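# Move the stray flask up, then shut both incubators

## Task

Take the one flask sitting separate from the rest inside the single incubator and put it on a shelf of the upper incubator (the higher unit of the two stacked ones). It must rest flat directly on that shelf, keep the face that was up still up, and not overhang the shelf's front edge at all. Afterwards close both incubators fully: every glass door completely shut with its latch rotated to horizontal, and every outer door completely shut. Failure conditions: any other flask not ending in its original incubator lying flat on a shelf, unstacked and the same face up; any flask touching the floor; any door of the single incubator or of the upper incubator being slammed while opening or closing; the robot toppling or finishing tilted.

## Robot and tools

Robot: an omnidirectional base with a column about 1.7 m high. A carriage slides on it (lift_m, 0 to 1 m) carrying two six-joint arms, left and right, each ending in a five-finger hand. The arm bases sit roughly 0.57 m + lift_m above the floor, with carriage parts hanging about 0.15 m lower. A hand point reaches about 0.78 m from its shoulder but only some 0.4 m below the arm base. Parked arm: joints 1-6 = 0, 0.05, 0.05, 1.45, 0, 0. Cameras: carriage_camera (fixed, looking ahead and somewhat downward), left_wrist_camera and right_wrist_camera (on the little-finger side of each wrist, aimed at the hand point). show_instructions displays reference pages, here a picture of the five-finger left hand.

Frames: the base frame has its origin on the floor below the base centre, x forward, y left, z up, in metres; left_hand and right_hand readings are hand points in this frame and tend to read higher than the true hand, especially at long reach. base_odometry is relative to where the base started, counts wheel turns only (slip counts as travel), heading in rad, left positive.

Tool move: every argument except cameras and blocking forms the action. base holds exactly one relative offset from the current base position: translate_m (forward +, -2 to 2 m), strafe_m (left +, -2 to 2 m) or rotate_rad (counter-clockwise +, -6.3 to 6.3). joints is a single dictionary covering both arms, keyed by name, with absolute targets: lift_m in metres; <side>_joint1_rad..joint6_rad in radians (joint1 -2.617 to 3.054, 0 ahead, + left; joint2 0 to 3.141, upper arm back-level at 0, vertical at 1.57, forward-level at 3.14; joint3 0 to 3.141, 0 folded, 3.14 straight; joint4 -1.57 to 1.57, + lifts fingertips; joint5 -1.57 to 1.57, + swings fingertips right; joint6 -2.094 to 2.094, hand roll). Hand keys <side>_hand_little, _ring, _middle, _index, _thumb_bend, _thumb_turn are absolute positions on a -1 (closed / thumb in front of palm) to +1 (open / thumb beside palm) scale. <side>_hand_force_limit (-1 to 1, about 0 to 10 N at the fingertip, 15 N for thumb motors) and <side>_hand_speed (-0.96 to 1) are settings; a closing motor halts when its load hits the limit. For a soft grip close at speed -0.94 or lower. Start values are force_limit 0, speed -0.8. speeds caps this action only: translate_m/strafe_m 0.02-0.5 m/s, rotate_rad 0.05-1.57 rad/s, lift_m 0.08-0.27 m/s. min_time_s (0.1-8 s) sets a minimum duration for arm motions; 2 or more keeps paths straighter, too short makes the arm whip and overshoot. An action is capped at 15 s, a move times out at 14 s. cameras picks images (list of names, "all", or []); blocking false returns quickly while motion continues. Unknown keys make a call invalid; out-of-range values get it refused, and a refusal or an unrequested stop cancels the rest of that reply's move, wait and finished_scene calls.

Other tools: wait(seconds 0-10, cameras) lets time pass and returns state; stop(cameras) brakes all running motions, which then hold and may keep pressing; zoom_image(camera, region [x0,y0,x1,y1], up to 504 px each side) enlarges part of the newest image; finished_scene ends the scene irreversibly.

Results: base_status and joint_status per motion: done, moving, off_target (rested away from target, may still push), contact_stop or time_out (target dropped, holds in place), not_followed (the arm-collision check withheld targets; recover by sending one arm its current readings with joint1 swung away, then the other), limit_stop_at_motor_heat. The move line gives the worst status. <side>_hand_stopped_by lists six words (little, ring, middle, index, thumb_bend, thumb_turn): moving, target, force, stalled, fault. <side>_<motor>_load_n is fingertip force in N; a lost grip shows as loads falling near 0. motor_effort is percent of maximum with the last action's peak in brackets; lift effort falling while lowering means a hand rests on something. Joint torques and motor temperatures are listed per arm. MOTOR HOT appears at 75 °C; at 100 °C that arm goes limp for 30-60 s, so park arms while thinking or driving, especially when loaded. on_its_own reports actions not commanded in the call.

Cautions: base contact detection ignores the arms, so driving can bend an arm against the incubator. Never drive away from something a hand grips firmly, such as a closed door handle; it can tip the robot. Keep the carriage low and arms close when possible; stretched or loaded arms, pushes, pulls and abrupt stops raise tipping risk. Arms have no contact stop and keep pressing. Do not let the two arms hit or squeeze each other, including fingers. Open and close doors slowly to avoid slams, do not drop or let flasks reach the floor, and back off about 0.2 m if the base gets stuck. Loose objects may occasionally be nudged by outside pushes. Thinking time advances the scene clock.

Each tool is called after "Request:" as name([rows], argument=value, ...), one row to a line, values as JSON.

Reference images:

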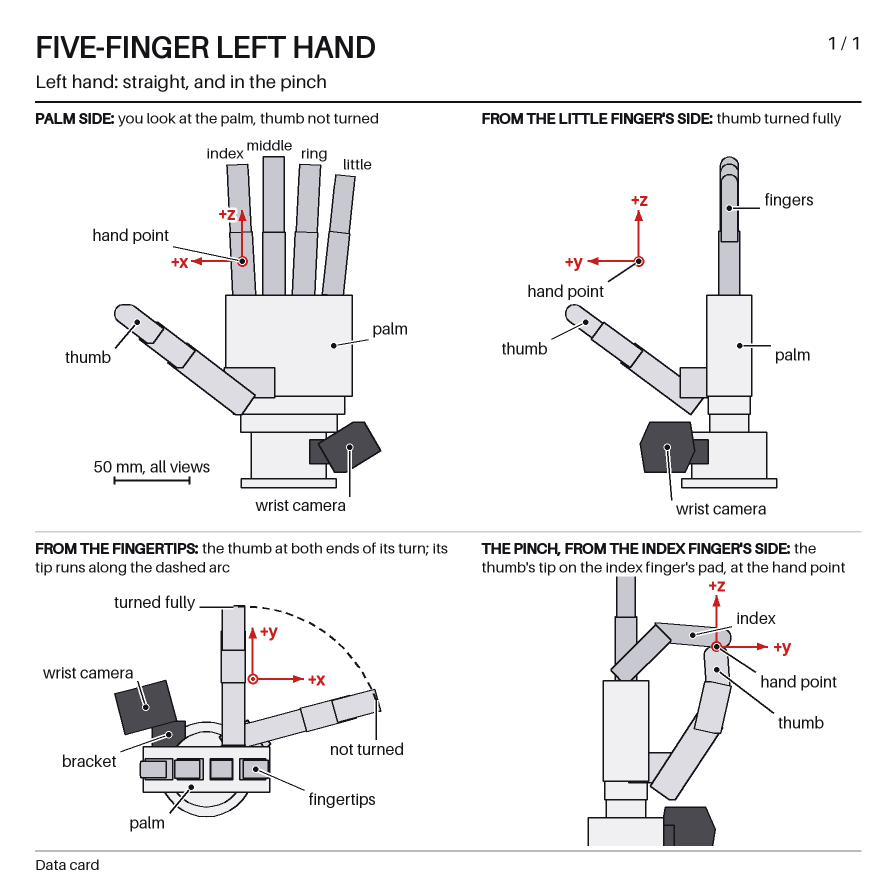

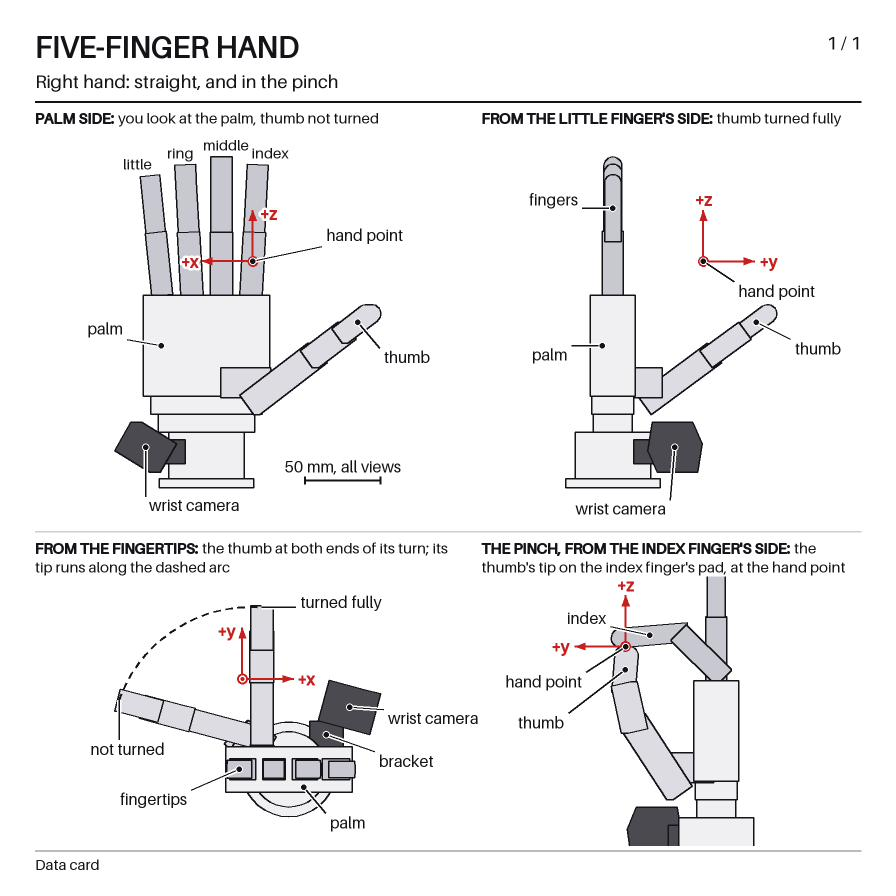

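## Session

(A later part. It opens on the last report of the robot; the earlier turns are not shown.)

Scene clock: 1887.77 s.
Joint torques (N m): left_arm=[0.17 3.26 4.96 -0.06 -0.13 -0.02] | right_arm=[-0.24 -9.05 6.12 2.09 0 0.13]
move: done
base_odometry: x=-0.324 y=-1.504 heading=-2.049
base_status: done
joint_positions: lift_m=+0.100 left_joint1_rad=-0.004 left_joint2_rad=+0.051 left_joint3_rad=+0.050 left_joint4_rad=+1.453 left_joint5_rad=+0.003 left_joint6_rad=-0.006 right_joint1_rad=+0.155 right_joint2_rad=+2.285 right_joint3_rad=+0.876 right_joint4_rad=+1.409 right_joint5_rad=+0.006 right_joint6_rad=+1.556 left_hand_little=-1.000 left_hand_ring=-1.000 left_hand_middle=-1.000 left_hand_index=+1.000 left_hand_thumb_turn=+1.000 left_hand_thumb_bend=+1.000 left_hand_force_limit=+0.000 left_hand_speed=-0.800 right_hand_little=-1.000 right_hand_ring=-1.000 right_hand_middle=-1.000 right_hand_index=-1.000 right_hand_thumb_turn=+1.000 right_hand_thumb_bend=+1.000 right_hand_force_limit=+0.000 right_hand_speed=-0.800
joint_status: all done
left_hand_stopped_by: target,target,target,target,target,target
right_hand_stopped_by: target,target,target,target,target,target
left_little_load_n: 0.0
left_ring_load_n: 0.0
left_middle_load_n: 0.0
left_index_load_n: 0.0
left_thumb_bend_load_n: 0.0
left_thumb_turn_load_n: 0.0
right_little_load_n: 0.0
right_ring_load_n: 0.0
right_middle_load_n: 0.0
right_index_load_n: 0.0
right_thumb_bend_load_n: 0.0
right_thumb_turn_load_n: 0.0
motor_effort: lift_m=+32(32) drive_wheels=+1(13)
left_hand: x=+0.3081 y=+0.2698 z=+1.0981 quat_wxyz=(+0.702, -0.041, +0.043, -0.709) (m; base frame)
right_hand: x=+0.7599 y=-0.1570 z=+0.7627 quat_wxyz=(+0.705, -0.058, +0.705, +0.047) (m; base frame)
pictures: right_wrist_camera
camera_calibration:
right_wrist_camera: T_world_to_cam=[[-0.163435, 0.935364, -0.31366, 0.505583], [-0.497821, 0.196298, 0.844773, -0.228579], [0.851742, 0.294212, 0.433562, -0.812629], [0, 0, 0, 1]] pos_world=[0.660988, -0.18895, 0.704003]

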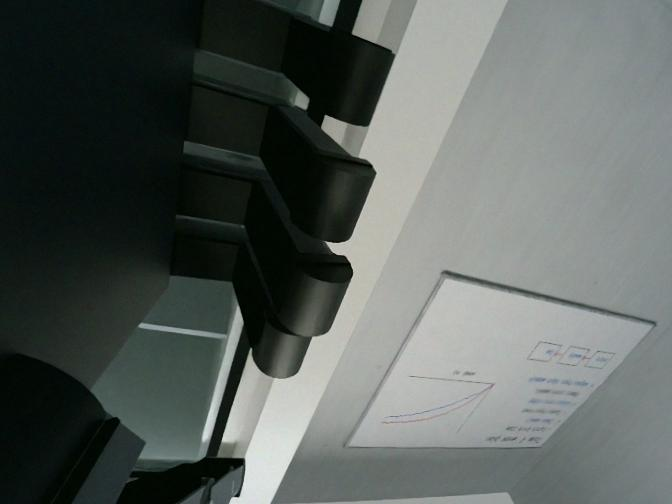

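Request:
move(joints={"lift_m": 0.18, "right_joint1_rad": 0.267, "right_joint2_rad": 2.123, "right_joint3_rad": 0.728, "right_joint4_rad": 1.395, "right_joint5_rad": 0.267, "right_joint6_rad": 0, "right_hand_little": 1}, min_time_s=2)

Request:
move(base={"translate_m": 0.09}, speeds={"translate_m": 0.1}, cameras=["carriage_camera"])

Request:
zoom_image(camera="carriage_camera", region=[370, 260, 470, 360])

Scene clock: 1936.53 s.
Joint torques (N m): left_arm=[0.2 3.26 4.96 -0.05 -0.13 -0.02] | right_arm=[0.5 -13 3.54 1.8 0.15 -0.19]
move: done
base_odometry: x=-0.324 y=-1.504 heading=-2.049
base_status: not commanded
joint_positions: lift_m=+0.180 left_joint1_rad=-0.004 left_joint2_rad=+0.051 left_joint3_rad=+0.050 left_joint4_rad=+1.453 left_joint5_rad=+0.003 left_joint6_rad=-0.006 right_joint1_rad=+0.262 right_joint2_rad=+2.152 right_joint3_rad=+0.740 right_joint4_rad=+1.417 right_joint5_rad=+0.259 right_joint6_rad=+0.015 left_hand_little=-1.000 left_hand_ring=-1.000 left_hand_middle=-1.000 left_hand_index=+1.000 left_hand_thumb_turn=+1.000 left_hand_thumb_bend=+1.000 left_hand_force_limit=+0.000 left_hand_speed=-0.800 right_hand_little=+1.000 right_hand_ring=-1.000 right_hand_middle=-1.000 right_hand_index=-1.000 right_hand_thumb_turn=+1.000 right_hand_thumb_bend=+1.000 right_hand_force_limit=+0.000 right_hand_speed=-0.800
joint_status: all done
left_hand_stopped_by: target,target,target,target,target,target
right_hand_stopped_by: target,target,target,target,target,target
left_little_load_n: 0.0
left_ring_load_n: 0.0
left_middle_load_n: 0.0
left_index_load_n: 0.0
left_thumb_bend_load_n: 0.0
left_thumb_turn_load_n: 0.0
right_little_load_n: 0.0
right_ring_load_n: 0.0
right_middle_load_n: 0.0
right_index_load_n: 0.0
right_thumb_bend_load_n: 0.0
right_thumb_turn_load_n: 0.0
motor_effort: lift_m=+32(40) drive_wheels=+1(2)
left_hand: x=+0.3081 y=+0.2698 z=+1.1780 quat_wxyz=(+0.702, -0.041, +0.043, -0.709) (m; base frame)
right_hand: x=+0.7354 y=-0.1824 z=+0.7754 quat_wxyz=(+0.506, -0.496, +0.502, -0.496) (m; base frame)
pictures: none

Scene clock: 1938.13 s.
Joint torques (N m): left_arm=[0.17 3.26 4.96 -0.05 -0.13 -0.02] | right_arm=[0.4 -13.03 3.54 1.82 0.14 -0.19]
move: done
base_odometry: x=-0.365 y=-1.583 heading=-2.049
base_status: done
joint_positions: lift_m=+0.180 left_joint1_rad=-0.004 left_joint2_rad=+0.051 left_joint3_rad=+0.050 left_joint4_rad=+1.453 left_joint5_rad=+0.003 left_joint6_rad=-0.006 right_joint1_rad=+0.263 right_joint2_rad=+2.152 right_joint3_rad=+0.740 right_joint4_rad=+1.415 right_joint5_rad=+0.260 right_joint6_rad=+0.015 left_hand_little=-1.000 left_hand_ring=-1.000 left_hand_middle=-1.000 left_hand_index=+1.000 left_hand_thumb_turn=+1.000 left_hand_thumb_bend=+1.000 left_hand_force_limit=+0.000 left_hand_speed=-0.800 right_hand_little=+1.000 right_hand_ring=-1.000 right_hand_middle=-1.000 right_hand_index=-1.000 right_hand_thumb_turn=+1.000 right_hand_thumb_bend=+1.000 right_hand_force_limit=+0.000 right_hand_speed=-0.800
joint_status: not commanded
left_hand_stopped_by: target,target,target,target,target,target
right_hand_stopped_by: target,target,target,target,target,target
left_little_load_n: 0.0
left_ring_load_n: 0.0
left_middle_load_n: 0.0
left_index_load_n: 0.0
left_thumb_bend_load_n: 0.0
left_thumb_turn_load_n: 0.0
right_little_load_n: -0.5
right_ring_load_n: 0.0
right_middle_load_n: 0.0
right_index_load_n: 0.0
right_thumb_bend_load_n: 0.0
right_thumb_turn_load_n: 0.0
motor_effort: lift_m=+32(32) drive_wheels=-6(14)
left_hand: x=+0.3080 y=+0.2698 z=+1.1781 quat_wxyz=(+0.702, -0.041, +0.043, -0.709) (m; base frame)
right_hand: x=+0.7352 y=-0.1822 z=+0.7749 quat_wxyz=(+0.505, -0.496, +0.502, -0.496) (m; base frame)
pictures: carriage_camera
camera_calibration:
carriage_camera: T_world_to_cam=[[0.0544311, -0.998517, 0.000581901, -0.00981143], [-0.372741, -0.0208594, -0.927701, 1.11994], [0.926338, 0.0502789, -0.373323, 0.301464], [0, 0, 0, 1]] pos_world=[0.138722, -0.00159292, 1.15152]

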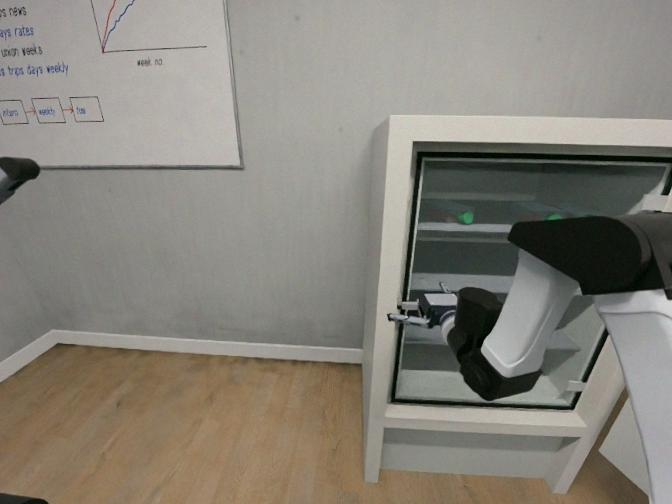

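Scaled by 5.040.

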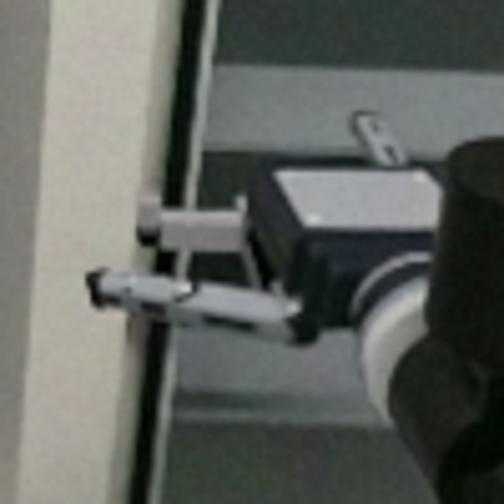

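Request:
move(joints={"lift_m": 0.12}, cameras=["carriage_camera", "right_wrist_camera"])

Request:
zoom_image(camera="carriage_camera", region=[370, 240, 470, 340])

Scene clock: 1946.20 s.
Joint torques (N m): left_arm=[0.2 3.28 4.96 -0.11 -0.13 -0.02] | right_arm=[0.38 -11.33 3.9 1.68 0.12 -0.13]
move: done
base_odometry: x=-0.365 y=-1.583 heading=-2.049
base_status: not commanded
joint_positions: lift_m=+0.120 left_joint1_rad=-0.004 left_joint2_rad=+0.051 left_joint3_rad=+0.050 left_joint4_rad=+1.453 left_joint5_rad=+0.003 left_joint6_rad=-0.006 right_joint1_rad=+0.263 right_joint2_rad=+2.136 right_joint3_rad=+0.736 right_joint4_rad=+1.428 right_joint5_rad=+0.262 right_joint6_rad=+0.009 left_hand_little=-1.000 left_hand_ring=-1.000 left_hand_middle=-1.000 left_hand_index=+1.000 left_hand_thumb_turn=+1.000 left_hand_thumb_bend=+1.000 left_hand_force_limit=+0.000 left_hand_speed=-0.800 right_hand_little=+1.000 right_hand_ring=-1.000 right_hand_middle=-1.000 right_hand_index=-1.000 right_hand_thumb_turn=+1.000 right_hand_thumb_bend=+1.000 right_hand_force_limit=+0.000 right_hand_speed=-0.800
joint_status: all done
left_hand_stopped_by: target,target,target,target,target,target
right_hand_stopped_by: target,target,target,target,target,target
left_little_load_n: 0.0
left_ring_load_n: 0.0
left_middle_load_n: 0.0
left_index_load_n: 0.0
left_thumb_bend_load_n: 0.0
left_thumb_turn_load_n: 0.0
right_little_load_n: 0.0
right_ring_load_n: 0.0
right_middle_load_n: 0.5
right_index_load_n: 0.0
right_thumb_bend_load_n: 0.0
right_thumb_turn_load_n: 0.0
motor_effort: lift_m=+32(33) drive_wheels=-5(6)
left_hand: x=+0.3080 y=+0.2698 z=+1.1181 quat_wxyz=(+0.702, -0.041, +0.043, -0.709) (m; base frame)
right_hand: x=+0.7359 y=-0.1828 z=+0.7248 quat_wxyz=(+0.511, -0.490, +0.497, -0.502) (m; base frame)
pictures: carriage_camera, right_wrist_camera
camera_calibration:
carriage_camera: T_world_to_cam=[[0.0544311, -0.998517, 0.000581901, -0.00977651], [-0.372741, -0.0208594, -0.927701, 1.06427], [0.926338, 0.0502789, -0.373323, 0.279065], [0, 0, 0, 1]] pos_world=[0.138722, -0.00159292, 1.09152]
right_wrist_camera: T_world_to_cam=[[0.00269815, -0.284454, -0.958686, 0.636224], [-0.457829, 0.851961, -0.254076, 0.683439], [0.889036, 0.4396, -0.127933, -0.362153], [0, 0, 0, 1]] pos_world=[0.633149, -0.242085, 0.737254]

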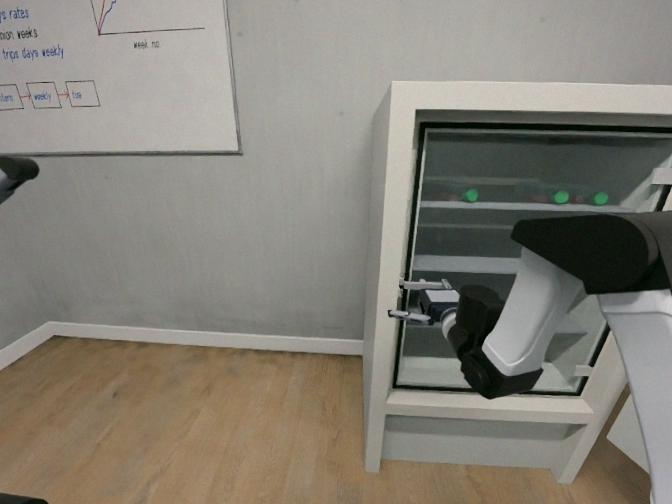

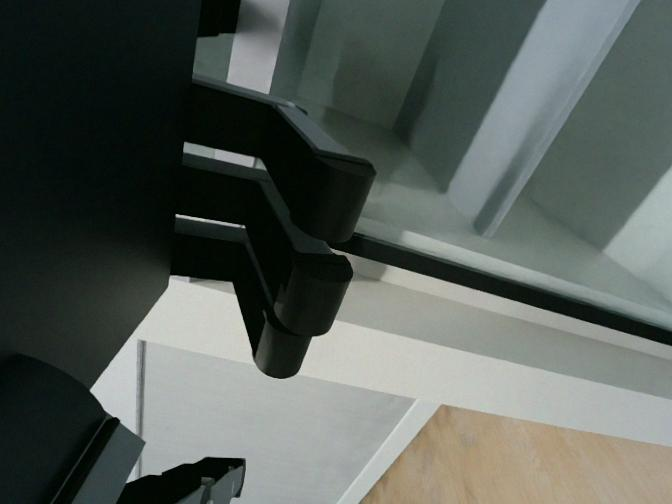

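Scaled by 5.040.

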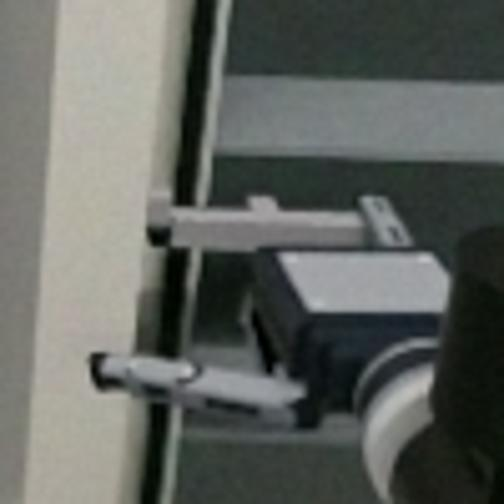

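Request:
move(joints={"lift_m": 0.085}, cameras=["carriage_camera"])

Request:
zoom_image(camera="carriage_camera", region=[370, 230, 470, 330])

Scene clock: 1955.63 s.
Joint torques (N m): left_arm=[0.18 3.26 4.96 -0.06 -0.13 -0.02] | right_arm=[0.4 -9.39 3.86 0.89 0.07 -0.02]
move: done
base_odometry: x=-0.365 y=-1.583 heading=-2.049
base_status: not commanded
joint_positions: lift_m=+0.085 left_joint1_rad=-0.004 left_joint2_rad=+0.051 left_joint3_rad=+0.050 left_joint4_rad=+1.453 left_joint5_rad=+0.003 left_joint6_rad=-0.006 right_joint1_rad=+0.263 right_joint2_rad=+2.118 right_joint3_rad=+0.738 right_joint4_rad=+1.504 right_joint5_rad=+0.265 right_joint6_rad=-0.003 left_hand_little=-1.000 left_hand_ring=-1.000 left_hand_middle=-1.000 left_hand_index=+1.000 left_hand_thumb_turn=+1.000 left_hand_thumb_bend=+1.000 left_hand_force_limit=+0.000 left_hand_speed=-0.800 right_hand_little=+1.000 right_hand_ring=-1.000 right_hand_middle=-1.000 right_hand_index=-1.000 right_hand_thumb_turn=+1.000 right_hand_thumb_bend=+1.000 right_hand_force_limit=+0.000 right_hand_speed=-0.800
joint_status: all done
left_hand_stopped_by: target,target,target,target,target,target
right_hand_stopped_by: target,target,target,target,target,target
left_little_load_n: 0.0
left_ring_load_n: 0.0
left_middle_load_n: 0.0
left_index_load_n: 0.0
left_thumb_bend_load_n: 0.0
left_thumb_turn_load_n: 0.0
right_little_load_n: 0.5
right_ring_load_n: 0.0
right_middle_load_n: 0.0
right_index_load_n: 0.0
right_thumb_bend_load_n: 0.0
right_thumb_turn_load_n: 0.0
motor_effort: lift_m=+31(32) drive_wheels=-5(6)
left_hand: x=+0.3080 y=+0.2698 z=+1.0832 quat_wxyz=(+0.702, -0.041, +0.043, -0.709) (m; base frame)
right_hand: x=+0.7401 y=-0.1830 z=+0.7205 quat_wxyz=(+0.536, -0.461, +0.477, -0.522) (m; base frame)
pictures: carriage_camera
camera_calibration:
carriage_camera: T_world_to_cam=[[0.0544311, -0.998517, 0.000581901, -0.0097562], [-0.372741, -0.0208594, -0.927701, 1.0319], [0.926338, 0.0502789, -0.373323, 0.266036], [0, 0, 0, 1]] pos_world=[0.138722, -0.00159292, 1.05662]

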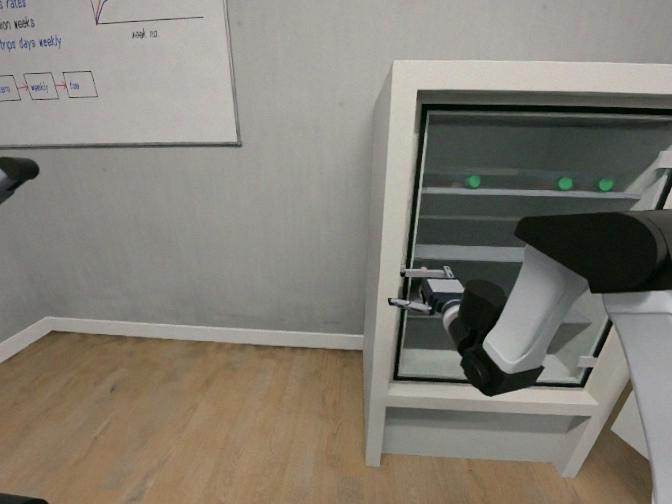

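Scaled by 5.040.

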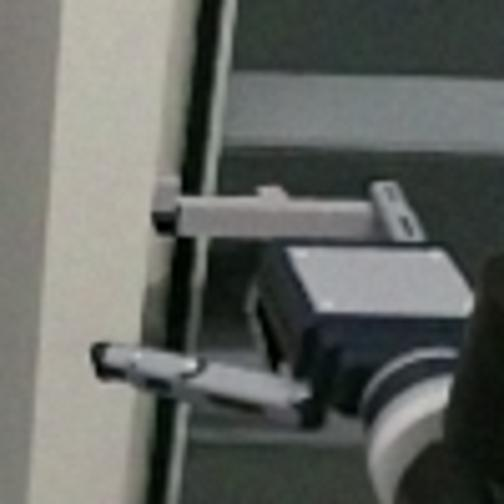

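Request:
move(joints={"lift_m": 0.045}, cameras=["carriage_camera"])

Request:
zoom_image(camera="carriage_camera", region=[370, 220, 470, 320])

Scene clock: 1962.43 s.
Joint torques (N m): left_arm=[0.18 3.29 4.98 -0.05 -0.12 -0.02] | right_arm=[0.4 -7.34 2.56 0.11 0.06 0.11]
move: done
base_odometry: x=-0.365 y=-1.583 heading=-2.049
base_status: not commanded
joint_positions: lift_m=+0.045 left_joint1_rad=-0.004 left_joint2_rad=+0.051 left_joint3_rad=+0.050 left_joint4_rad=+1.453 left_joint5_rad=+0.003 left_joint6_rad=-0.006 right_joint1_rad=+0.263 right_joint2_rad=+2.098 right_joint3_rad=+0.754 right_joint4_rad=+1.574 right_joint5_rad=+0.263 right_joint6_rad=-0.016 left_hand_little=-1.000 left_hand_ring=-1.000 left_hand_middle=-1.000 left_hand_index=+1.000 left_hand_thumb_turn=+1.000 left_hand_thumb_bend=+1.000 left_hand_force_limit=+0.000 left_hand_speed=-0.800 right_hand_little=+1.000 right_hand_ring=-1.000 right_hand_middle=-1.000 right_hand_index=-1.000 right_hand_thumb_turn=+1.000 right_hand_thumb_bend=+1.000 right_hand_force_limit=+0.000 right_hand_speed=-0.800
joint_status: all done
left_hand_stopped_by: target,target,target,target,target,target
right_hand_stopped_by: target,target,target,target,target,target
left_little_load_n: 0.0
left_ring_load_n: 0.0
left_middle_load_n: 0.0
left_index_load_n: 0.0
left_thumb_bend_load_n: 0.0
left_thumb_turn_load_n: 0.0
right_little_load_n: 1.0
right_ring_load_n: 0.0
right_middle_load_n: 0.0
right_index_load_n: 0.0
right_thumb_bend_load_n: 0.0
right_thumb_turn_load_n: -0.5
motor_effort: lift_m=+32(32) drive_wheels=-5(5)
left_hand: x=+0.3081 y=+0.2698 z=+1.0430 quat_wxyz=(+0.702, -0.041, +0.043, -0.709) (m; base frame)
right_hand: x=+0.7450 y=-0.1822 z=+0.7159 quat_wxyz=(+0.562, -0.430, +0.453, -0.542) (m; base frame)
pictures: carriage_camera
camera_calibration:
carriage_camera: T_world_to_cam=[[0.0544311, -0.998517, 0.000581901, -0.00973287], [-0.372741, -0.0208594, -0.927701, 0.994697], [0.926338, 0.0502789, -0.373323, 0.251065], [0, 0, 0, 1]] pos_world=[0.138722, -0.00159292, 1.01652]

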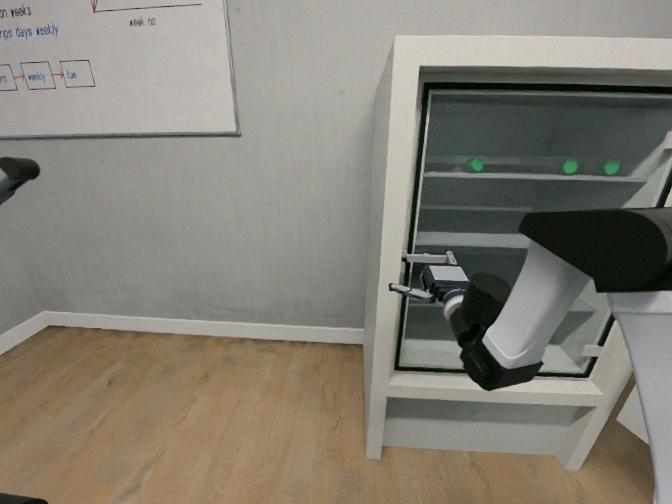

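Scaled by 5.040.

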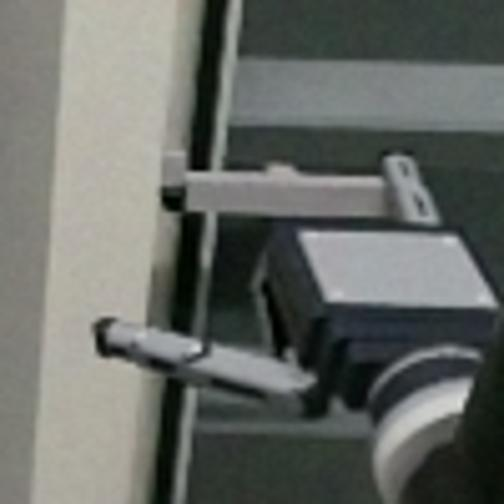

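Request:
move(joints={"lift_m": 0.16})

Request:
move(base={"translate_m": -0.1}, speeds={"translate_m": 0.15})

Request:
move(joints={"lift_m": 0.07, "right_joint1_rad": 0.262, "right_joint5_rad": 0.262})

Request:
move(base={"translate_m": 0.1}, speeds={"translate_m": 0.1})

Request:
move(joints={"lift_m": 0.17}, cameras=["carriage_camera"])

Request:
zoom_image(camera="carriage_camera", region=[370, 250, 470, 350])

Scene clock: 1980.20 s.
Joint torques (N m): left_arm=[0.17 3.29 5 -0.05 -0.13 -0.02] | right_arm=[0.42 -8.25 3.93 1.77 0.09 0.1]
Motor temperatures (°C): left_arm=[23 29 33 24 26 23] | right_arm=[25 42 36 35 24 23]
move: done
base_odometry: x=-0.365 y=-1.583 heading=-2.049
base_status: not commanded
joint_positions: lift_m=+0.160 left_joint1_rad=-0.004 left_joint2_rad=+0.051 left_joint3_rad=+0.050 left_joint4_rad=+1.453 left_joint5_rad=+0.003 left_joint6_rad=-0.006 right_joint1_rad=+0.263 right_joint2_rad=+2.106 right_joint3_rad=+0.738 right_joint4_rad=+1.419 right_joint5_rad=+0.265 right_joint6_rad=-0.014 left_hand_little=-1.000 left_hand_ring=-1.000 left_hand_middle=-1.000 left_hand_index=+1.000 left_hand_thumb_turn=+1.000 left_hand_thumb_bend=+1.000 left_hand_force_limit=+0.000 left_hand_speed=-0.800 right_hand_little=+1.000 right_hand_ring=-1.000 right_hand_middle=-1.000 right_hand_index=-1.000 right_hand_thumb_turn=+1.000 right_hand_thumb_bend=+1.000 right_hand_force_limit=+0.000 right_hand_speed=-0.800
joint_status: all done
left_hand_stopped_by: target,target,target,target,target,target
right_hand_stopped_by: target,target,target,target,target,target
left_little_load_n: 0.0
left_ring_load_n: 0.0
left_middle_load_n: 0.0
left_index_load_n: 0.0
left_thumb_bend_load_n: 0.0
left_thumb_turn_load_n: 0.0
right_little_load_n: 0.0
right_ring_load_n: 0.5
right_middle_load_n: 0.0
right_index_load_n: 0.0
right_thumb_bend_load_n: 0.0
right_thumb_turn_load_n: 0.0
motor_effort: lift_m=+32(39) drive_wheels=-5(5)
left_hand: x=+0.3081 y=+0.2698 z=+1.1580 quat_wxyz=(+0.702, -0.041, +0.043, -0.709) (m; base frame)
right_hand: x=+0.7376 y=-0.1843 z=+0.7778 quat_wxyz=(+0.511, -0.487, +0.488, -0.513) (m; base frame)
pictures: none

Scene clock: 1981.77 s.
Joint torques (N m): left_arm=[0.16 3.3 5 -0.06 -0.12 -0.02] | right_arm=[0.35 -8.28 3.96 1.81 0.08 0.1]
move: done
base_odometry: x=-0.319 y=-1.495 heading=-2.049
base_status: done
joint_positions: lift_m=+0.160 left_joint1_rad=-0.004 left_joint2_rad=+0.051 left_joint3_rad=+0.050 left_joint4_rad=+1.454 left_joint5_rad=+0.003 left_joint6_rad=-0.006 right_joint1_rad=+0.264 right_joint2_rad=+2.106 right_joint3_rad=+0.738 right_joint4_rad=+1.416 right_joint5_rad=+0.266 right_joint6_rad=-0.014 left_hand_little=-1.000 left_hand_ring=-1.000 left_hand_middle=-1.000 left_hand_index=+1.000 left_hand_thumb_turn=+1.000 left_hand_thumb_bend=+1.000 left_hand_force_limit=+0.000 left_hand_speed=-0.800 right_hand_little=+1.000 right_hand_ring=-1.000 right_hand_middle=-1.000 right_hand_index=-1.000 right_hand_thumb_turn=+1.000 right_hand_thumb_bend=+1.000 right_hand_force_limit=+0.000 right_hand_speed=-0.800
joint_status: not commanded
left_hand_stopped_by: target,target,target,target,target,target
right_hand_stopped_by: target,target,target,target,target,target
left_little_load_n: 0.0
left_ring_load_n: 0.0
left_middle_load_n: 0.0
left_index_load_n: 0.0
left_thumb_bend_load_n: 0.0
left_thumb_turn_load_n: 0.0
right_little_load_n: 0.0
right_ring_load_n: 0.0
right_middle_load_n: 0.0
right_index_load_n: 0.0
right_thumb_bend_load_n: 0.0
right_thumb_turn_load_n: 0.0
motor_effort: lift_m=+32(32) drive_wheels=-1(12)
left_hand: x=+0.3079 y=+0.2698 z=+1.1580 quat_wxyz=(+0.702, -0.040, +0.043, -0.709) (m; base frame)
right_hand: x=+0.7374 y=-0.1841 z=+0.7768 quat_wxyz=(+0.510, -0.488, +0.489, -0.512) (m; base frame)
pictures: none

Scene clock: 1982.67 s.
Joint torques (N m): left_arm=[0.2 3.3 4.98 -0.07 -0.12 -0.02] | right_arm=[-0.12 -8.79 3.95 1.95 0.03 0.09]
move: done
base_odometry: x=-0.319 y=-1.495 heading=-2.049
base_status: not commanded
joint_positions: lift_m=+0.070 left_joint1_rad=-0.004 left_joint2_rad=+0.051 left_joint3_rad=+0.050 left_joint4_rad=+1.454 left_joint5_rad=+0.003 left_joint6_rad=-0.006 right_joint1_rad=+0.264 right_joint2_rad=+2.112 right_joint3_rad=+0.738 right_joint4_rad=+1.403 right_joint5_rad=+0.266 right_joint6_rad=-0.014 left_hand_little=-1.000 left_hand_ring=-1.000 left_hand_middle=-1.000 left_hand_index=+1.000 left_hand_thumb_turn=+1.000 left_hand_thumb_bend=+1.000 left_hand_force_limit=+0.000 left_hand_speed=-0.800 right_hand_little=+1.000 right_hand_ring=-1.000 right_hand_middle=-1.000 right_hand_index=-1.000 right_hand_thumb_turn=+1.000 right_hand_thumb_bend=+1.000 right_hand_force_limit=+0.000 right_hand_speed=-0.800
joint_status: all done
left_hand_stopped_by: target,target,target,target,target,target
right_hand_stopped_by: target,target,target,target,target,target
left_little_load_n: 0.0
left_ring_load_n: 0.0
left_middle_load_n: 0.0
left_index_load_n: -0.5
left_thumb_bend_load_n: 0.0
left_thumb_turn_load_n: 0.0
right_little_load_n: 0.0
right_ring_load_n: 0.0
right_middle_load_n: 0.0
right_index_load_n: 0.0
right_thumb_bend_load_n: 0.0
right_thumb_turn_load_n: 0.0
motor_effort: lift_m=+32(33) drive_wheels=-1(1)
left_hand: x=+0.3079 y=+0.2698 z=+1.0680 quat_wxyz=(+0.702, -0.040, +0.043, -0.709) (m; base frame)
right_hand: x=+0.7365 y=-0.1843 z=+0.6807 quat_wxyz=(+0.505, -0.494, +0.492, -0.509) (m; base frame)
pictures: none

Scene clock: 1984.37 s.
Joint torques (N m): left_arm=[0.18 3.26 4.98 -0.07 -0.13 -0.02] | right_arm=[-0.12 -8.79 3.92 1.94 0.03 0.09]
move: done
base_odometry: x=-0.365 y=-1.584 heading=-2.049
base_status: done
joint_positions: lift_m=+0.070 left_joint1_rad=-0.004 left_joint2_rad=+0.051 left_joint3_rad=+0.050 left_joint4_rad=+1.454 left_joint5_rad=+0.003 left_joint6_rad=-0.006 right_joint1_rad=+0.264 right_joint2_rad=+2.112 right_joint3_rad=+0.738 right_joint4_rad=+1.403 right_joint5_rad=+0.265 right_joint6_rad=-0.014 left_hand_little=-1.000 left_hand_ring=-1.000 left_hand_middle=-1.000 left_hand_index=+1.000 left_hand_thumb_turn=+1.000 left_hand_thumb_bend=+1.000 left_hand_force_limit=+0.000 left_hand_speed=-0.800 right_hand_little=+1.000 right_hand_ring=-1.000 right_hand_middle=-1.000 right_hand_index=-1.000 right_hand_thumb_turn=+1.000 right_hand_thumb_bend=+1.000 right_hand_force_limit=+0.000 right_hand_speed=-0.800
joint_status: not commanded
left_hand_stopped_by: target,target,target,target,target,target
right_hand_stopped_by: target,target,target,target,target,target
left_little_load_n: 0.0
left_ring_load_n: 0.0
left_middle_load_n: 0.0
left_index_load_n: 0.0
left_thumb_bend_load_n: 0.0
left_thumb_turn_load_n: 0.0
right_little_load_n: 0.0
right_ring_load_n: 0.0
right_middle_load_n: 0.0
right_index_load_n: 0.0
right_thumb_bend_load_n: 0.0
right_thumb_turn_load_n: 0.0
motor_effort: lift_m=+32(32) drive_wheels=-6(15)
left_hand: x=+0.3079 y=+0.2698 z=+1.0680 quat_wxyz=(+0.702, -0.040, +0.043, -0.709) (m; base frame)
right_hand: x=+0.7365 y=-0.1841 z=+0.6807 quat_wxyz=(+0.505, -0.494, +0.492, -0.509) (m; base frame)
pictures: none

Scene clock: 1985.30 s.
Joint torques (N m): left_arm=[0.18 3.29 5 -0.06 -0.13 -0.02] | right_arm=[-0.14 -11.22 6.08 3.71 0.2 -0.21]
move: done
base_odometry: x=-0.365 y=-1.584 heading=-2.049
base_status: not commanded
joint_positions: lift_m=+0.170 left_joint1_rad=-0.004 left_joint2_rad=+0.051 left_joint3_rad=+0.050 left_joint4_rad=+1.454 left_joint5_rad=+0.003 left_joint6_rad=-0.006 right_joint1_rad=+0.264 right_joint2_rad=+2.137 right_joint3_rad=+0.709 right_joint4_rad=+1.228 right_joint5_rad=+0.252 right_joint6_rad=+0.016 left_hand_little=-1.000 left_hand_ring=-1.000 left_hand_middle=-1.000 left_hand_index=+1.000 left_hand_thumb_turn=+1.000 left_hand_thumb_bend=+1.000 left_hand_force_limit=+0.000 left_hand_speed=-0.800 right_hand_little=+0.999 right_hand_ring=-1.000 right_hand_middle=-1.000 right_hand_index=-1.000 right_hand_thumb_turn=+1.000 right_hand_thumb_bend=+1.000 right_hand_force_limit=+0.000 right_hand_speed=-0.800
joint_status: all done
left_hand_stopped_by: target,target,target,target,target,target
right_hand_stopped_by: target,target,target,target,target,target
left_little_load_n: 0.0
left_ring_load_n: 0.0
left_middle_load_n: 0.0
left_index_load_n: 0.0
left_thumb_bend_load_n: 0.0
left_thumb_turn_load_n: 0.0
right_little_load_n: -10.0
right_ring_load_n: 0.0
right_middle_load_n: 0.0
right_index_load_n: 0.0
right_thumb_bend_load_n: 0.0
right_thumb_turn_load_n: 0.0
motor_effort: lift_m=+34(40) drive_wheels=-5(6)
left_hand: x=+0.3079 y=+0.2698 z=+1.1679 quat_wxyz=(+0.702, -0.040, +0.043, -0.709) (m; base frame)
right_hand: x=+0.7114 y=-0.1866 z=+0.7125 quat_wxyz=(+0.443, -0.557, +0.535, -0.456) (m; base frame)
pictures: carriage_camera
camera_calibration:
carriage_camera: T_world_to_cam=[[0.0544311, -0.998517, 0.000581901, -0.00980549], [-0.372741, -0.0208594, -0.927701, 1.11047], [0.926338, 0.0502789, -0.373323, 0.297656], [0, 0, 0, 1]] pos_world=[0.138722, -0.00159292, 1.14132]

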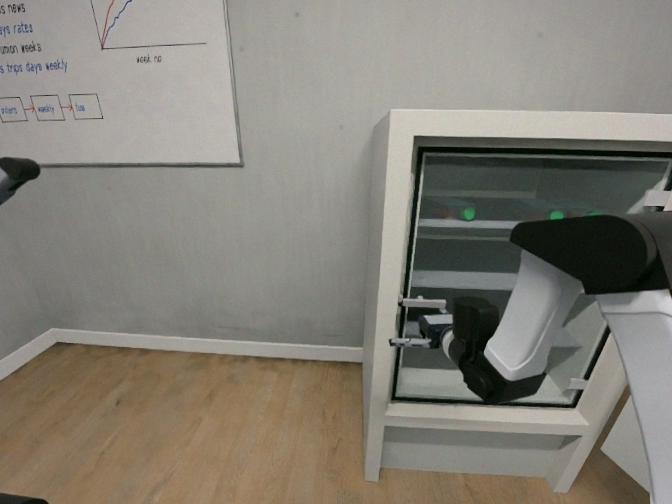

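Scaled by 5.040.

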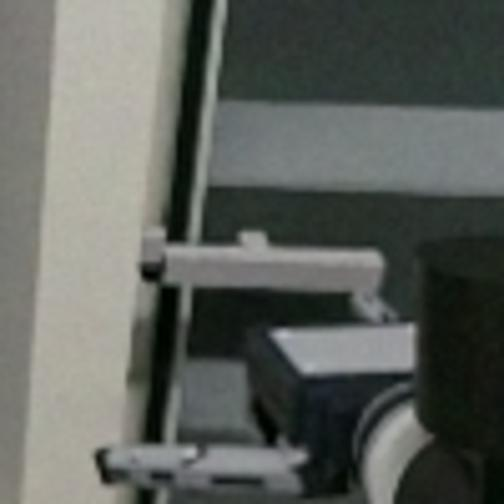

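Request:
move(joints={"lift_m": 0.21}, cameras=["carriage_camera"])

Request:
zoom_image(camera="carriage_camera", region=[370, 260, 470, 360])

Scene clock: 1996.43 s.
Joint torques (N m): left_arm=[0.16 3.28 5 -0.05 -0.12 -0.01] | right_arm=[-0.25 -11.37 5.19 2.13 0.13 -0.19]
Motor temperatures (°C): left_arm=[23 29 33 24 26 23] | right_arm=[25 42 36 43 24 23]
move: done
base_odometry: x=-0.365 y=-1.584 heading=-2.049
base_status: not commanded
joint_positions: lift_m=+0.210 left_joint1_rad=-0.004 left_joint2_rad=+0.051 left_joint3_rad=+0.050 left_joint4_rad=+1.453 left_joint5_rad=+0.003 left_joint6_rad=-0.006 right_joint1_rad=+0.265 right_joint2_rad=+2.138 right_joint3_rad=+0.721 right_joint4_rad=+1.384 right_joint5_rad=+0.257 right_joint6_rad=+0.015 left_hand_little=-1.000 left_hand_ring=-1.000 left_hand_middle=-1.000 left_hand_index=+1.000 left_hand_thumb_turn=+1.000 left_hand_thumb_bend=+1.000 left_hand_force_limit=+0.000 left_hand_speed=-0.800 right_hand_little=+1.000 right_hand_ring=-1.000 right_hand_middle=-1.000 right_hand_index=-1.000 right_hand_thumb_turn=+1.000 right_hand_thumb_bend=+1.000 right_hand_force_limit=+0.000 right_hand_speed=-0.800
joint_status: all done
left_hand_stopped_by: target,target,target,target,target,target
right_hand_stopped_by: target,target,target,target,target,target
left_little_load_n: 0.0
left_ring_load_n: 0.0
left_middle_load_n: 0.0
left_index_load_n: 0.0
left_thumb_bend_load_n: 0.0
left_thumb_turn_load_n: 0.0
right_little_load_n: 0.0
right_ring_load_n: 0.0
right_middle_load_n: 0.0
right_index_load_n: 0.0
right_thumb_bend_load_n: 0.0
right_thumb_turn_load_n: -0.5
motor_effort: lift_m=+32(41) drive_wheels=-5(6)
left_hand: x=+0.3081 y=+0.2698 z=+1.2080 quat_wxyz=(+0.702, -0.041, +0.043, -0.709) (m; base frame)
right_hand: x=+0.7285 y=-0.1821 z=+0.7970 quat_wxyz=(+0.496, -0.508, +0.507, -0.488) (m; base frame)
pictures: carriage_camera
camera_calibration:
carriage_camera: T_world_to_cam=[[0.0544311, -0.998517, 0.000581901, -0.00982888], [-0.372741, -0.0208594, -0.927701, 1.14777], [0.926338, 0.0502789, -0.373323, 0.312664], [0, 0, 0, 1]] pos_world=[0.138722, -0.00159292, 1.18152]

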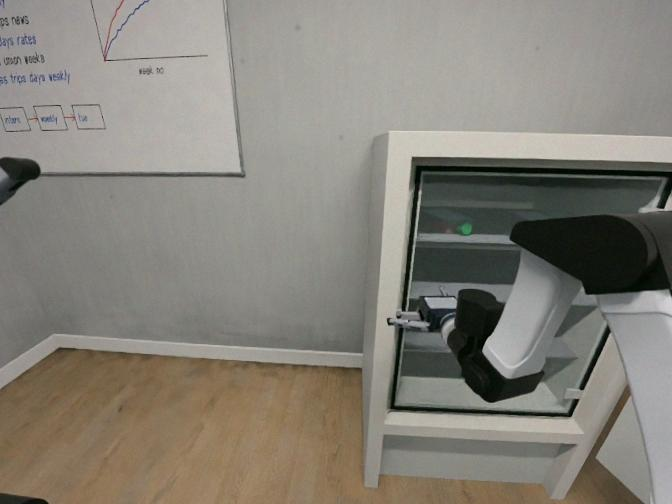

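Scaled by 5.040.

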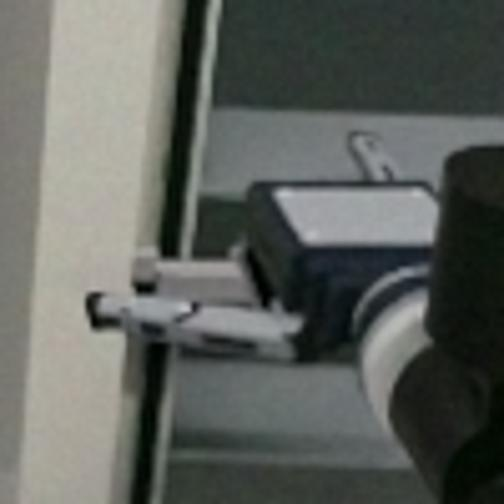

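Request:
move(base={"translate_m": -0.12}, speeds={"translate_m": 0.2})

Request:
move(joints={"lift_m": 0.1, "right_joint1_rad": -0.432, "right_joint2_rad": 2.099, "right_joint3_rad": 1.182, "right_joint4_rad": 0.917, "right_joint5_rad": -1.33, "right_joint6_rad": 0, "right_hand_little": -1}, min_time_s=2.5)

Request:
move(base={"translate_m": 0.09}, speeds={"translate_m": 0.1}, cameras=["right_wrist_camera"])

Scene clock: 2054.50 s.
Joint torques (N m): left_arm=[0.18 3.28 5.01 -0.04 -0.13 -0.02] | right_arm=[-0.21 -11.4 5.19 2.1 0.12 -0.19]
move: done
base_odometry: x=-0.310 y=-1.477 heading=-2.049
base_status: done
joint_positions: lift_m=+0.210 left_joint1_rad=-0.004 left_joint2_rad=+0.051 left_joint3_rad=+0.050 left_joint4_rad=+1.455 left_joint5_rad=+0.003 left_joint6_rad=-0.006 right_joint1_rad=+0.264 right_joint2_rad=+2.138 right_joint3_rad=+0.721 right_joint4_rad=+1.388 right_joint5_rad=+0.257 right_joint6_rad=+0.015 left_hand_little=-1.000 left_hand_ring=-1.000 left_hand_middle=-1.000 left_hand_index=+1.000 left_hand_thumb_turn=+1.000 left_hand_thumb_bend=+1.000 left_hand_force_limit=+0.000 left_hand_speed=-0.800 right_hand_little=+1.000 right_hand_ring=-1.000 right_hand_middle=-1.000 right_hand_index=-1.000 right_hand_thumb_turn=+1.000 right_hand_thumb_bend=+1.000 right_hand_force_limit=+0.000 right_hand_speed=-0.800
joint_status: not commanded
left_hand_stopped_by: target,target,target,target,target,target
right_hand_stopped_by: target,target,target,target,target,target
left_little_load_n: 0.0
left_ring_load_n: 0.0
left_middle_load_n: 0.0
left_index_load_n: 0.0
left_thumb_bend_load_n: 0.0
left_thumb_turn_load_n: 0.0
right_little_load_n: 0.0
right_ring_load_n: 0.5
right_middle_load_n: 0.0
right_index_load_n: 0.0
right_thumb_bend_load_n: 0.0
right_thumb_turn_load_n: 0.0
motor_effort: lift_m=+32(32) drive_wheels=-1(13)
left_hand: x=+0.3077 y=+0.2698 z=+1.2082 quat_wxyz=(+0.702, -0.040, +0.042, -0.709) (m; base frame)
right_hand: x=+0.7289 y=-0.1825 z=+0.7981 quat_wxyz=(+0.497, -0.507, +0.507, -0.489) (m; base frame)
pictures: none

Scene clock: 2058.60 s.
Joint torques (N m): left_arm=[0.17 3.3 4.98 -0.09 -0.13 -0.02] | right_arm=[-0.4 -14.57 7.99 1.19 -0.09 -0.17]
move: done
base_odometry: x=-0.310 y=-1.477 heading=-2.049
base_status: not commanded
joint_positions: lift_m=+0.100 left_joint1_rad=-0.004 left_joint2_rad=+0.051 left_joint3_rad=+0.050 left_joint4_rad=+1.455 left_joint5_rad=+0.003 left_joint6_rad=-0.006 right_joint1_rad=-0.428 right_joint2_rad=+2.130 right_joint3_rad=+1.160 right_joint4_rad=+0.938 right_joint5_rad=-1.322 right_joint6_rad=+0.014 left_hand_little=-1.000 left_hand_ring=-1.000 left_hand_middle=-1.000 left_hand_index=+1.000 left_hand_thumb_turn=+1.000 left_hand_thumb_bend=+1.000 left_hand_force_limit=+0.000 left_hand_speed=-0.800 right_hand_little=-1.000 right_hand_ring=-1.000 right_hand_middle=-1.000 right_hand_index=-1.000 right_hand_thumb_turn=+1.000 right_hand_thumb_bend=+1.000 right_hand_force_limit=+0.000 right_hand_speed=-0.800
joint_status: all done
left_hand_stopped_by: target,target,target,target,target,target
right_hand_stopped_by: target,target,target,target,target,target
left_little_load_n: 0.0
left_ring_load_n: 0.0
left_middle_load_n: 0.0
left_index_load_n: 0.0
left_thumb_bend_load_n: 0.0
left_thumb_turn_load_n: 0.0
right_little_load_n: 0.0
right_ring_load_n: 0.0
right_middle_load_n: 0.0
right_index_load_n: 0.0
right_thumb_bend_load_n: 0.0
right_thumb_turn_load_n: 0.0
motor_effort: lift_m=+33(33) drive_wheels=+0(1)
left_hand: x=+0.3077 y=+0.2698 z=+1.0981 quat_wxyz=(+0.702, -0.040, +0.042, -0.709) (m; base frame)
right_hand: x=+0.6948 y=-0.3050 z=+0.7585 quat_wxyz=(+0.669, -0.664, +0.250, -0.219) (m; base frame)
pictures: none

Scene clock: 2060.20 s.
Joint torques (N m): left_arm=[0.17 3.32 4.98 -0.07 -0.13 -0.01] | right_arm=[-0.28 -14.5 8.02 1.22 -0.06 -0.17]
move: done
base_odometry: x=-0.351 y=-1.557 heading=-2.048
base_status: done
joint_positions: lift_m=+0.100 left_joint1_rad=-0.004 left_joint2_rad=+0.051 left_joint3_rad=+0.050 left_joint4_rad=+1.454 left_joint5_rad=+0.003 left_joint6_rad=-0.006 right_joint1_rad=-0.429 right_joint2_rad=+2.129 right_joint3_rad=+1.160 right_joint4_rad=+0.936 right_joint5_rad=-1.324 right_joint6_rad=+0.014 left_hand_little=-1.000 left_hand_ring=-1.000 left_hand_middle=-1.000 left_hand_index=+1.000 left_hand_thumb_turn=+1.000 left_hand_thumb_bend=+1.000 left_hand_force_limit=+0.000 left_hand_speed=-0.800 right_hand_little=-1.000 right_hand_ring=-1.000 right_hand_middle=-1.000 right_hand_index=-1.000 right_hand_thumb_turn=+1.000 right_hand_thumb_bend=+1.000 right_hand_force_limit=+0.000 right_hand_speed=-0.800
joint_status: not commanded
left_hand_stopped_by: target,target,target,target,target,target
right_hand_stopped_by: target,target,target,target,target,target
left_little_load_n: 0.0
left_ring_load_n: 0.0
left_middle_load_n: 0.0
left_index_load_n: 0.0
left_thumb_bend_load_n: 0.0
left_thumb_turn_load_n: 0.0
right_little_load_n: 0.0
right_ring_load_n: 0.0
right_middle_load_n: 0.0
right_index_load_n: 0.0
right_thumb_bend_load_n: 0.0
right_thumb_turn_load_n: 0.0
motor_effort: lift_m=+33(33) drive_wheels=-3(11)
left_hand: x=+0.3079 y=+0.2698 z=+1.0980 quat_wxyz=(+0.702, -0.040, +0.043, -0.709) (m; base frame)
right_hand: x=+0.6943 y=-0.3053 z=+0.7588 quat_wxyz=(+0.670, -0.664, +0.251, -0.218) (m; base frame)
pictures: right_wrist_camera
camera_calibration:
right_wrist_camera: T_world_to_cam=[[0.17984, -0.183861, -0.966361, 0.547581], [-0.961619, 0.174096, -0.212082, 0.88838], [0.207233, 0.967412, -0.145495, 0.38095], [0, 0, 0, 1]] pos_world=[0.676861, -0.422521, 0.772996]

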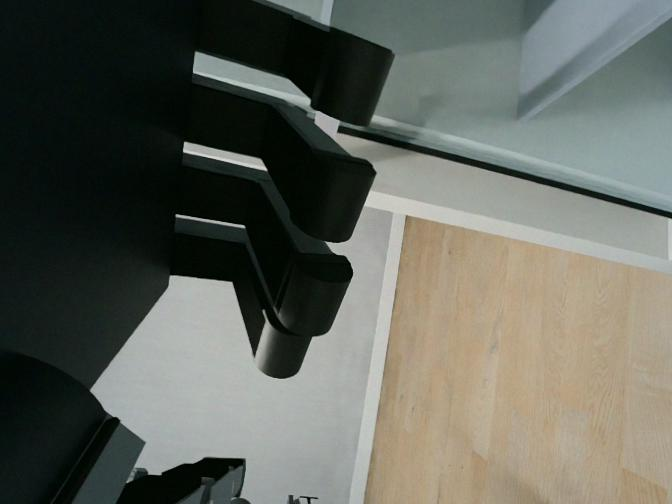

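Request:
move(joints={"lift_m": 0.16, "right_hand_index": 1, "right_hand_middle": 1, "right_hand_ring": 1, "right_hand_little": 1}, cameras=["right_wrist_camera"])

Scene clock: 2086.33 s.
Joint torques (N m): left_arm=[0.18 3.3 4.98 -0.08 -0.12 -0.02] | right_arm=[-0.28 -12.93 7.2 1.31 -0.05 -0.17]
Motor temperatures (°C): left_arm=[23 29 33 24 26 23] | right_arm=[25 50 39 37 24 23]
move: done
base_odometry: x=-0.351 y=-1.557 heading=-2.048
base_status: not commanded
joint_positions: lift_m=+0.160 left_joint1_rad=-0.004 left_joint2_rad=+0.051 left_joint3_rad=+0.050 left_joint4_rad=+1.454 left_joint5_rad=+0.003 left_joint6_rad=-0.006 right_joint1_rad=-0.429 right_joint2_rad=+2.114 right_joint3_rad=+1.170 right_joint4_rad=+0.927 right_joint5_rad=-1.324 right_joint6_rad=+0.013 left_hand_little=-1.000 left_hand_ring=-1.000 left_hand_middle=-1.000 left_hand_index=+1.000 left_hand_thumb_turn=+1.000 left_hand_thumb_bend=+1.000 left_hand_force_limit=+0.000 left_hand_speed=-0.800 right_hand_little=+1.000 right_hand_ring=+1.000 right_hand_middle=+1.000 right_hand_index=+1.000 right_hand_thumb_turn=+1.000 right_hand_thumb_bend=+1.000 right_hand_force_limit=+0.000 right_hand_speed=-0.800
joint_status: all done
left_hand_stopped_by: target,target,target,target,target,target
right_hand_stopped_by: target,target,target,target,target,target
left_little_load_n: 0.0
left_ring_load_n: 0.0
left_middle_load_n: 0.0
left_index_load_n: 0.0
left_thumb_bend_load_n: 0.0
left_thumb_turn_load_n: 0.0
right_little_load_n: 0.0
right_ring_load_n: 0.0
right_middle_load_n: 0.0
right_index_load_n: 0.0
right_thumb_bend_load_n: 0.0
right_thumb_turn_load_n: -0.5
motor_effort: lift_m=+32(40) drive_wheels=-3(4)
left_hand: x=+0.3079 y=+0.2698 z=+1.1581 quat_wxyz=(+0.702, -0.040, +0.043, -0.709) (m; base frame)
right_hand: x=+0.6960 y=-0.3061 z=+0.8273 quat_wxyz=(+0.669, -0.665, +0.244, -0.224) (m; base frame)
pictures: right_wrist_camera
camera_calibration:
right_wrist_camera: T_world_to_cam=[[0.19561, -0.191156, -0.961871, 0.596514], [-0.958103, 0.172004, -0.229026, 0.915614], [0.209225, 0.966372, -0.149501, 0.392874], [0, 0, 0, 1]] pos_world=[0.67837, -0.423125, 0.842204]

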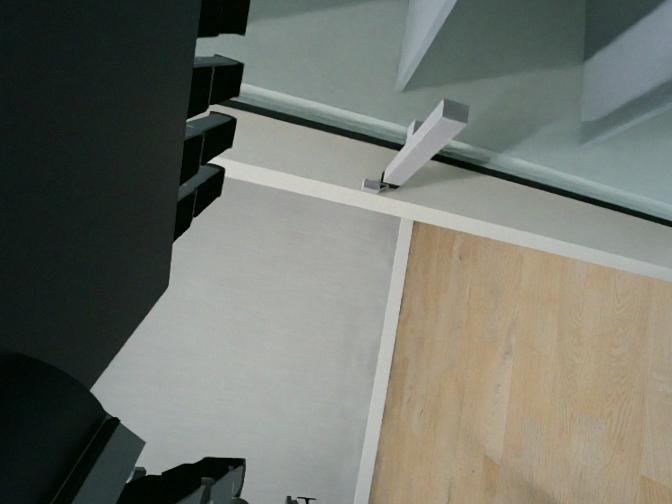

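Request:
zoom_image(camera="right_wrist_camera", region=[345, 80, 485, 210])

Scaled by 3.600.

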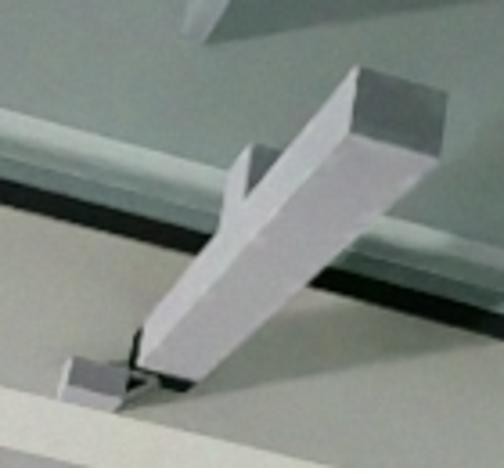

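Request:
move(joints={"lift_m": 0.185}, base={"strafe_m": 0.1}, speeds={"strafe_m": 0.1}, cameras=["right_wrist_camera"])

Scene clock: 2140.87 s.
Joint torques (N m): left_arm=[0.14 3.29 5 -0.07 -0.14 -0.02] | right_arm=[-0.09 -12.77 7.13 1.34 -0.05 -0.17]
move: done
base_odometry: x=-0.262 y=-1.603 heading=-2.048
base_status: done
joint_positions: lift_m=+0.185 left_joint1_rad=-0.004 left_joint2_rad=+0.051 left_joint3_rad=+0.050 left_joint4_rad=+1.454 left_joint5_rad=+0.003 left_joint6_rad=-0.006 right_joint1_rad=-0.431 right_joint2_rad=+2.112 right_joint3_rad=+1.171 right_joint4_rad=+0.924 right_joint5_rad=-1.325 right_joint6_rad=+0.013 left_hand_little=-1.000 left_hand_ring=-1.000 left_hand_middle=-1.000 left_hand_index=+1.000 left_hand_thumb_turn=+1.000 left_hand_thumb_bend=+1.000 left_hand_force_limit=+0.000 left_hand_speed=-0.800 right_hand_little=+1.000 right_hand_ring=+1.000 right_hand_middle=+1.000 right_hand_index=+1.000 right_hand_thumb_turn=+1.000 right_hand_thumb_bend=+1.000 right_hand_force_limit=+0.000 right_hand_speed=-0.800
joint_status: all done
left_hand_stopped_by: target,target,target,target,target,target
right_hand_stopped_by: target,target,target,target,target,target
left_little_load_n: 0.0
left_ring_load_n: 0.0
left_middle_load_n: 0.0
left_index_load_n: 0.0
left_thumb_bend_load_n: 0.0
left_thumb_turn_load_n: 0.0
right_little_load_n: 0.0
right_ring_load_n: -0.5
right_middle_load_n: 0.0
right_index_load_n: 0.0
right_thumb_bend_load_n: 0.0
right_thumb_turn_load_n: 0.0
motor_effort: lift_m=+32(40) drive_wheels=-3(9)
left_hand: x=+0.3079 y=+0.2700 z=+1.1831 quat_wxyz=(+0.702, -0.041, +0.043, -0.709) (m; base frame)
right_hand: x=+0.6959 y=-0.3070 z=+0.8529 quat_wxyz=(+0.669, -0.665, +0.245, -0.225) (m; base frame)
pictures: right_wrist_camera
camera_calibration:
right_wrist_camera: T_world_to_cam=[[0.194916, -0.191369, -0.96197, 0.621375], [-0.957939, 0.173469, -0.228609, 0.921561], [0.210621, 0.966068, -0.149508, 0.396528], [0, 0, 0, 1]] pos_world=[0.678166, -0.424024, 0.867704]

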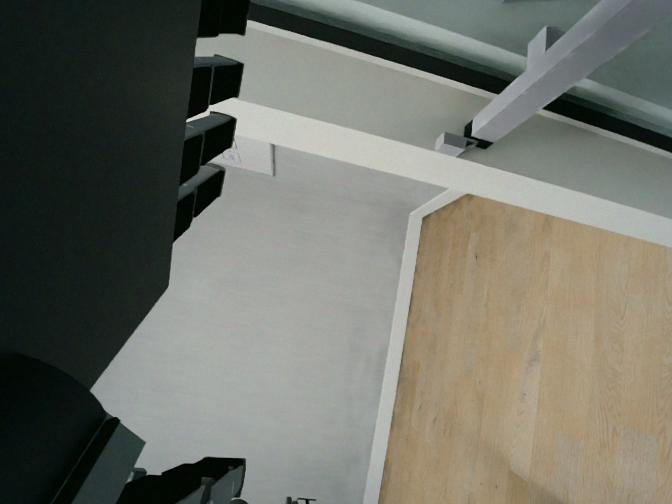

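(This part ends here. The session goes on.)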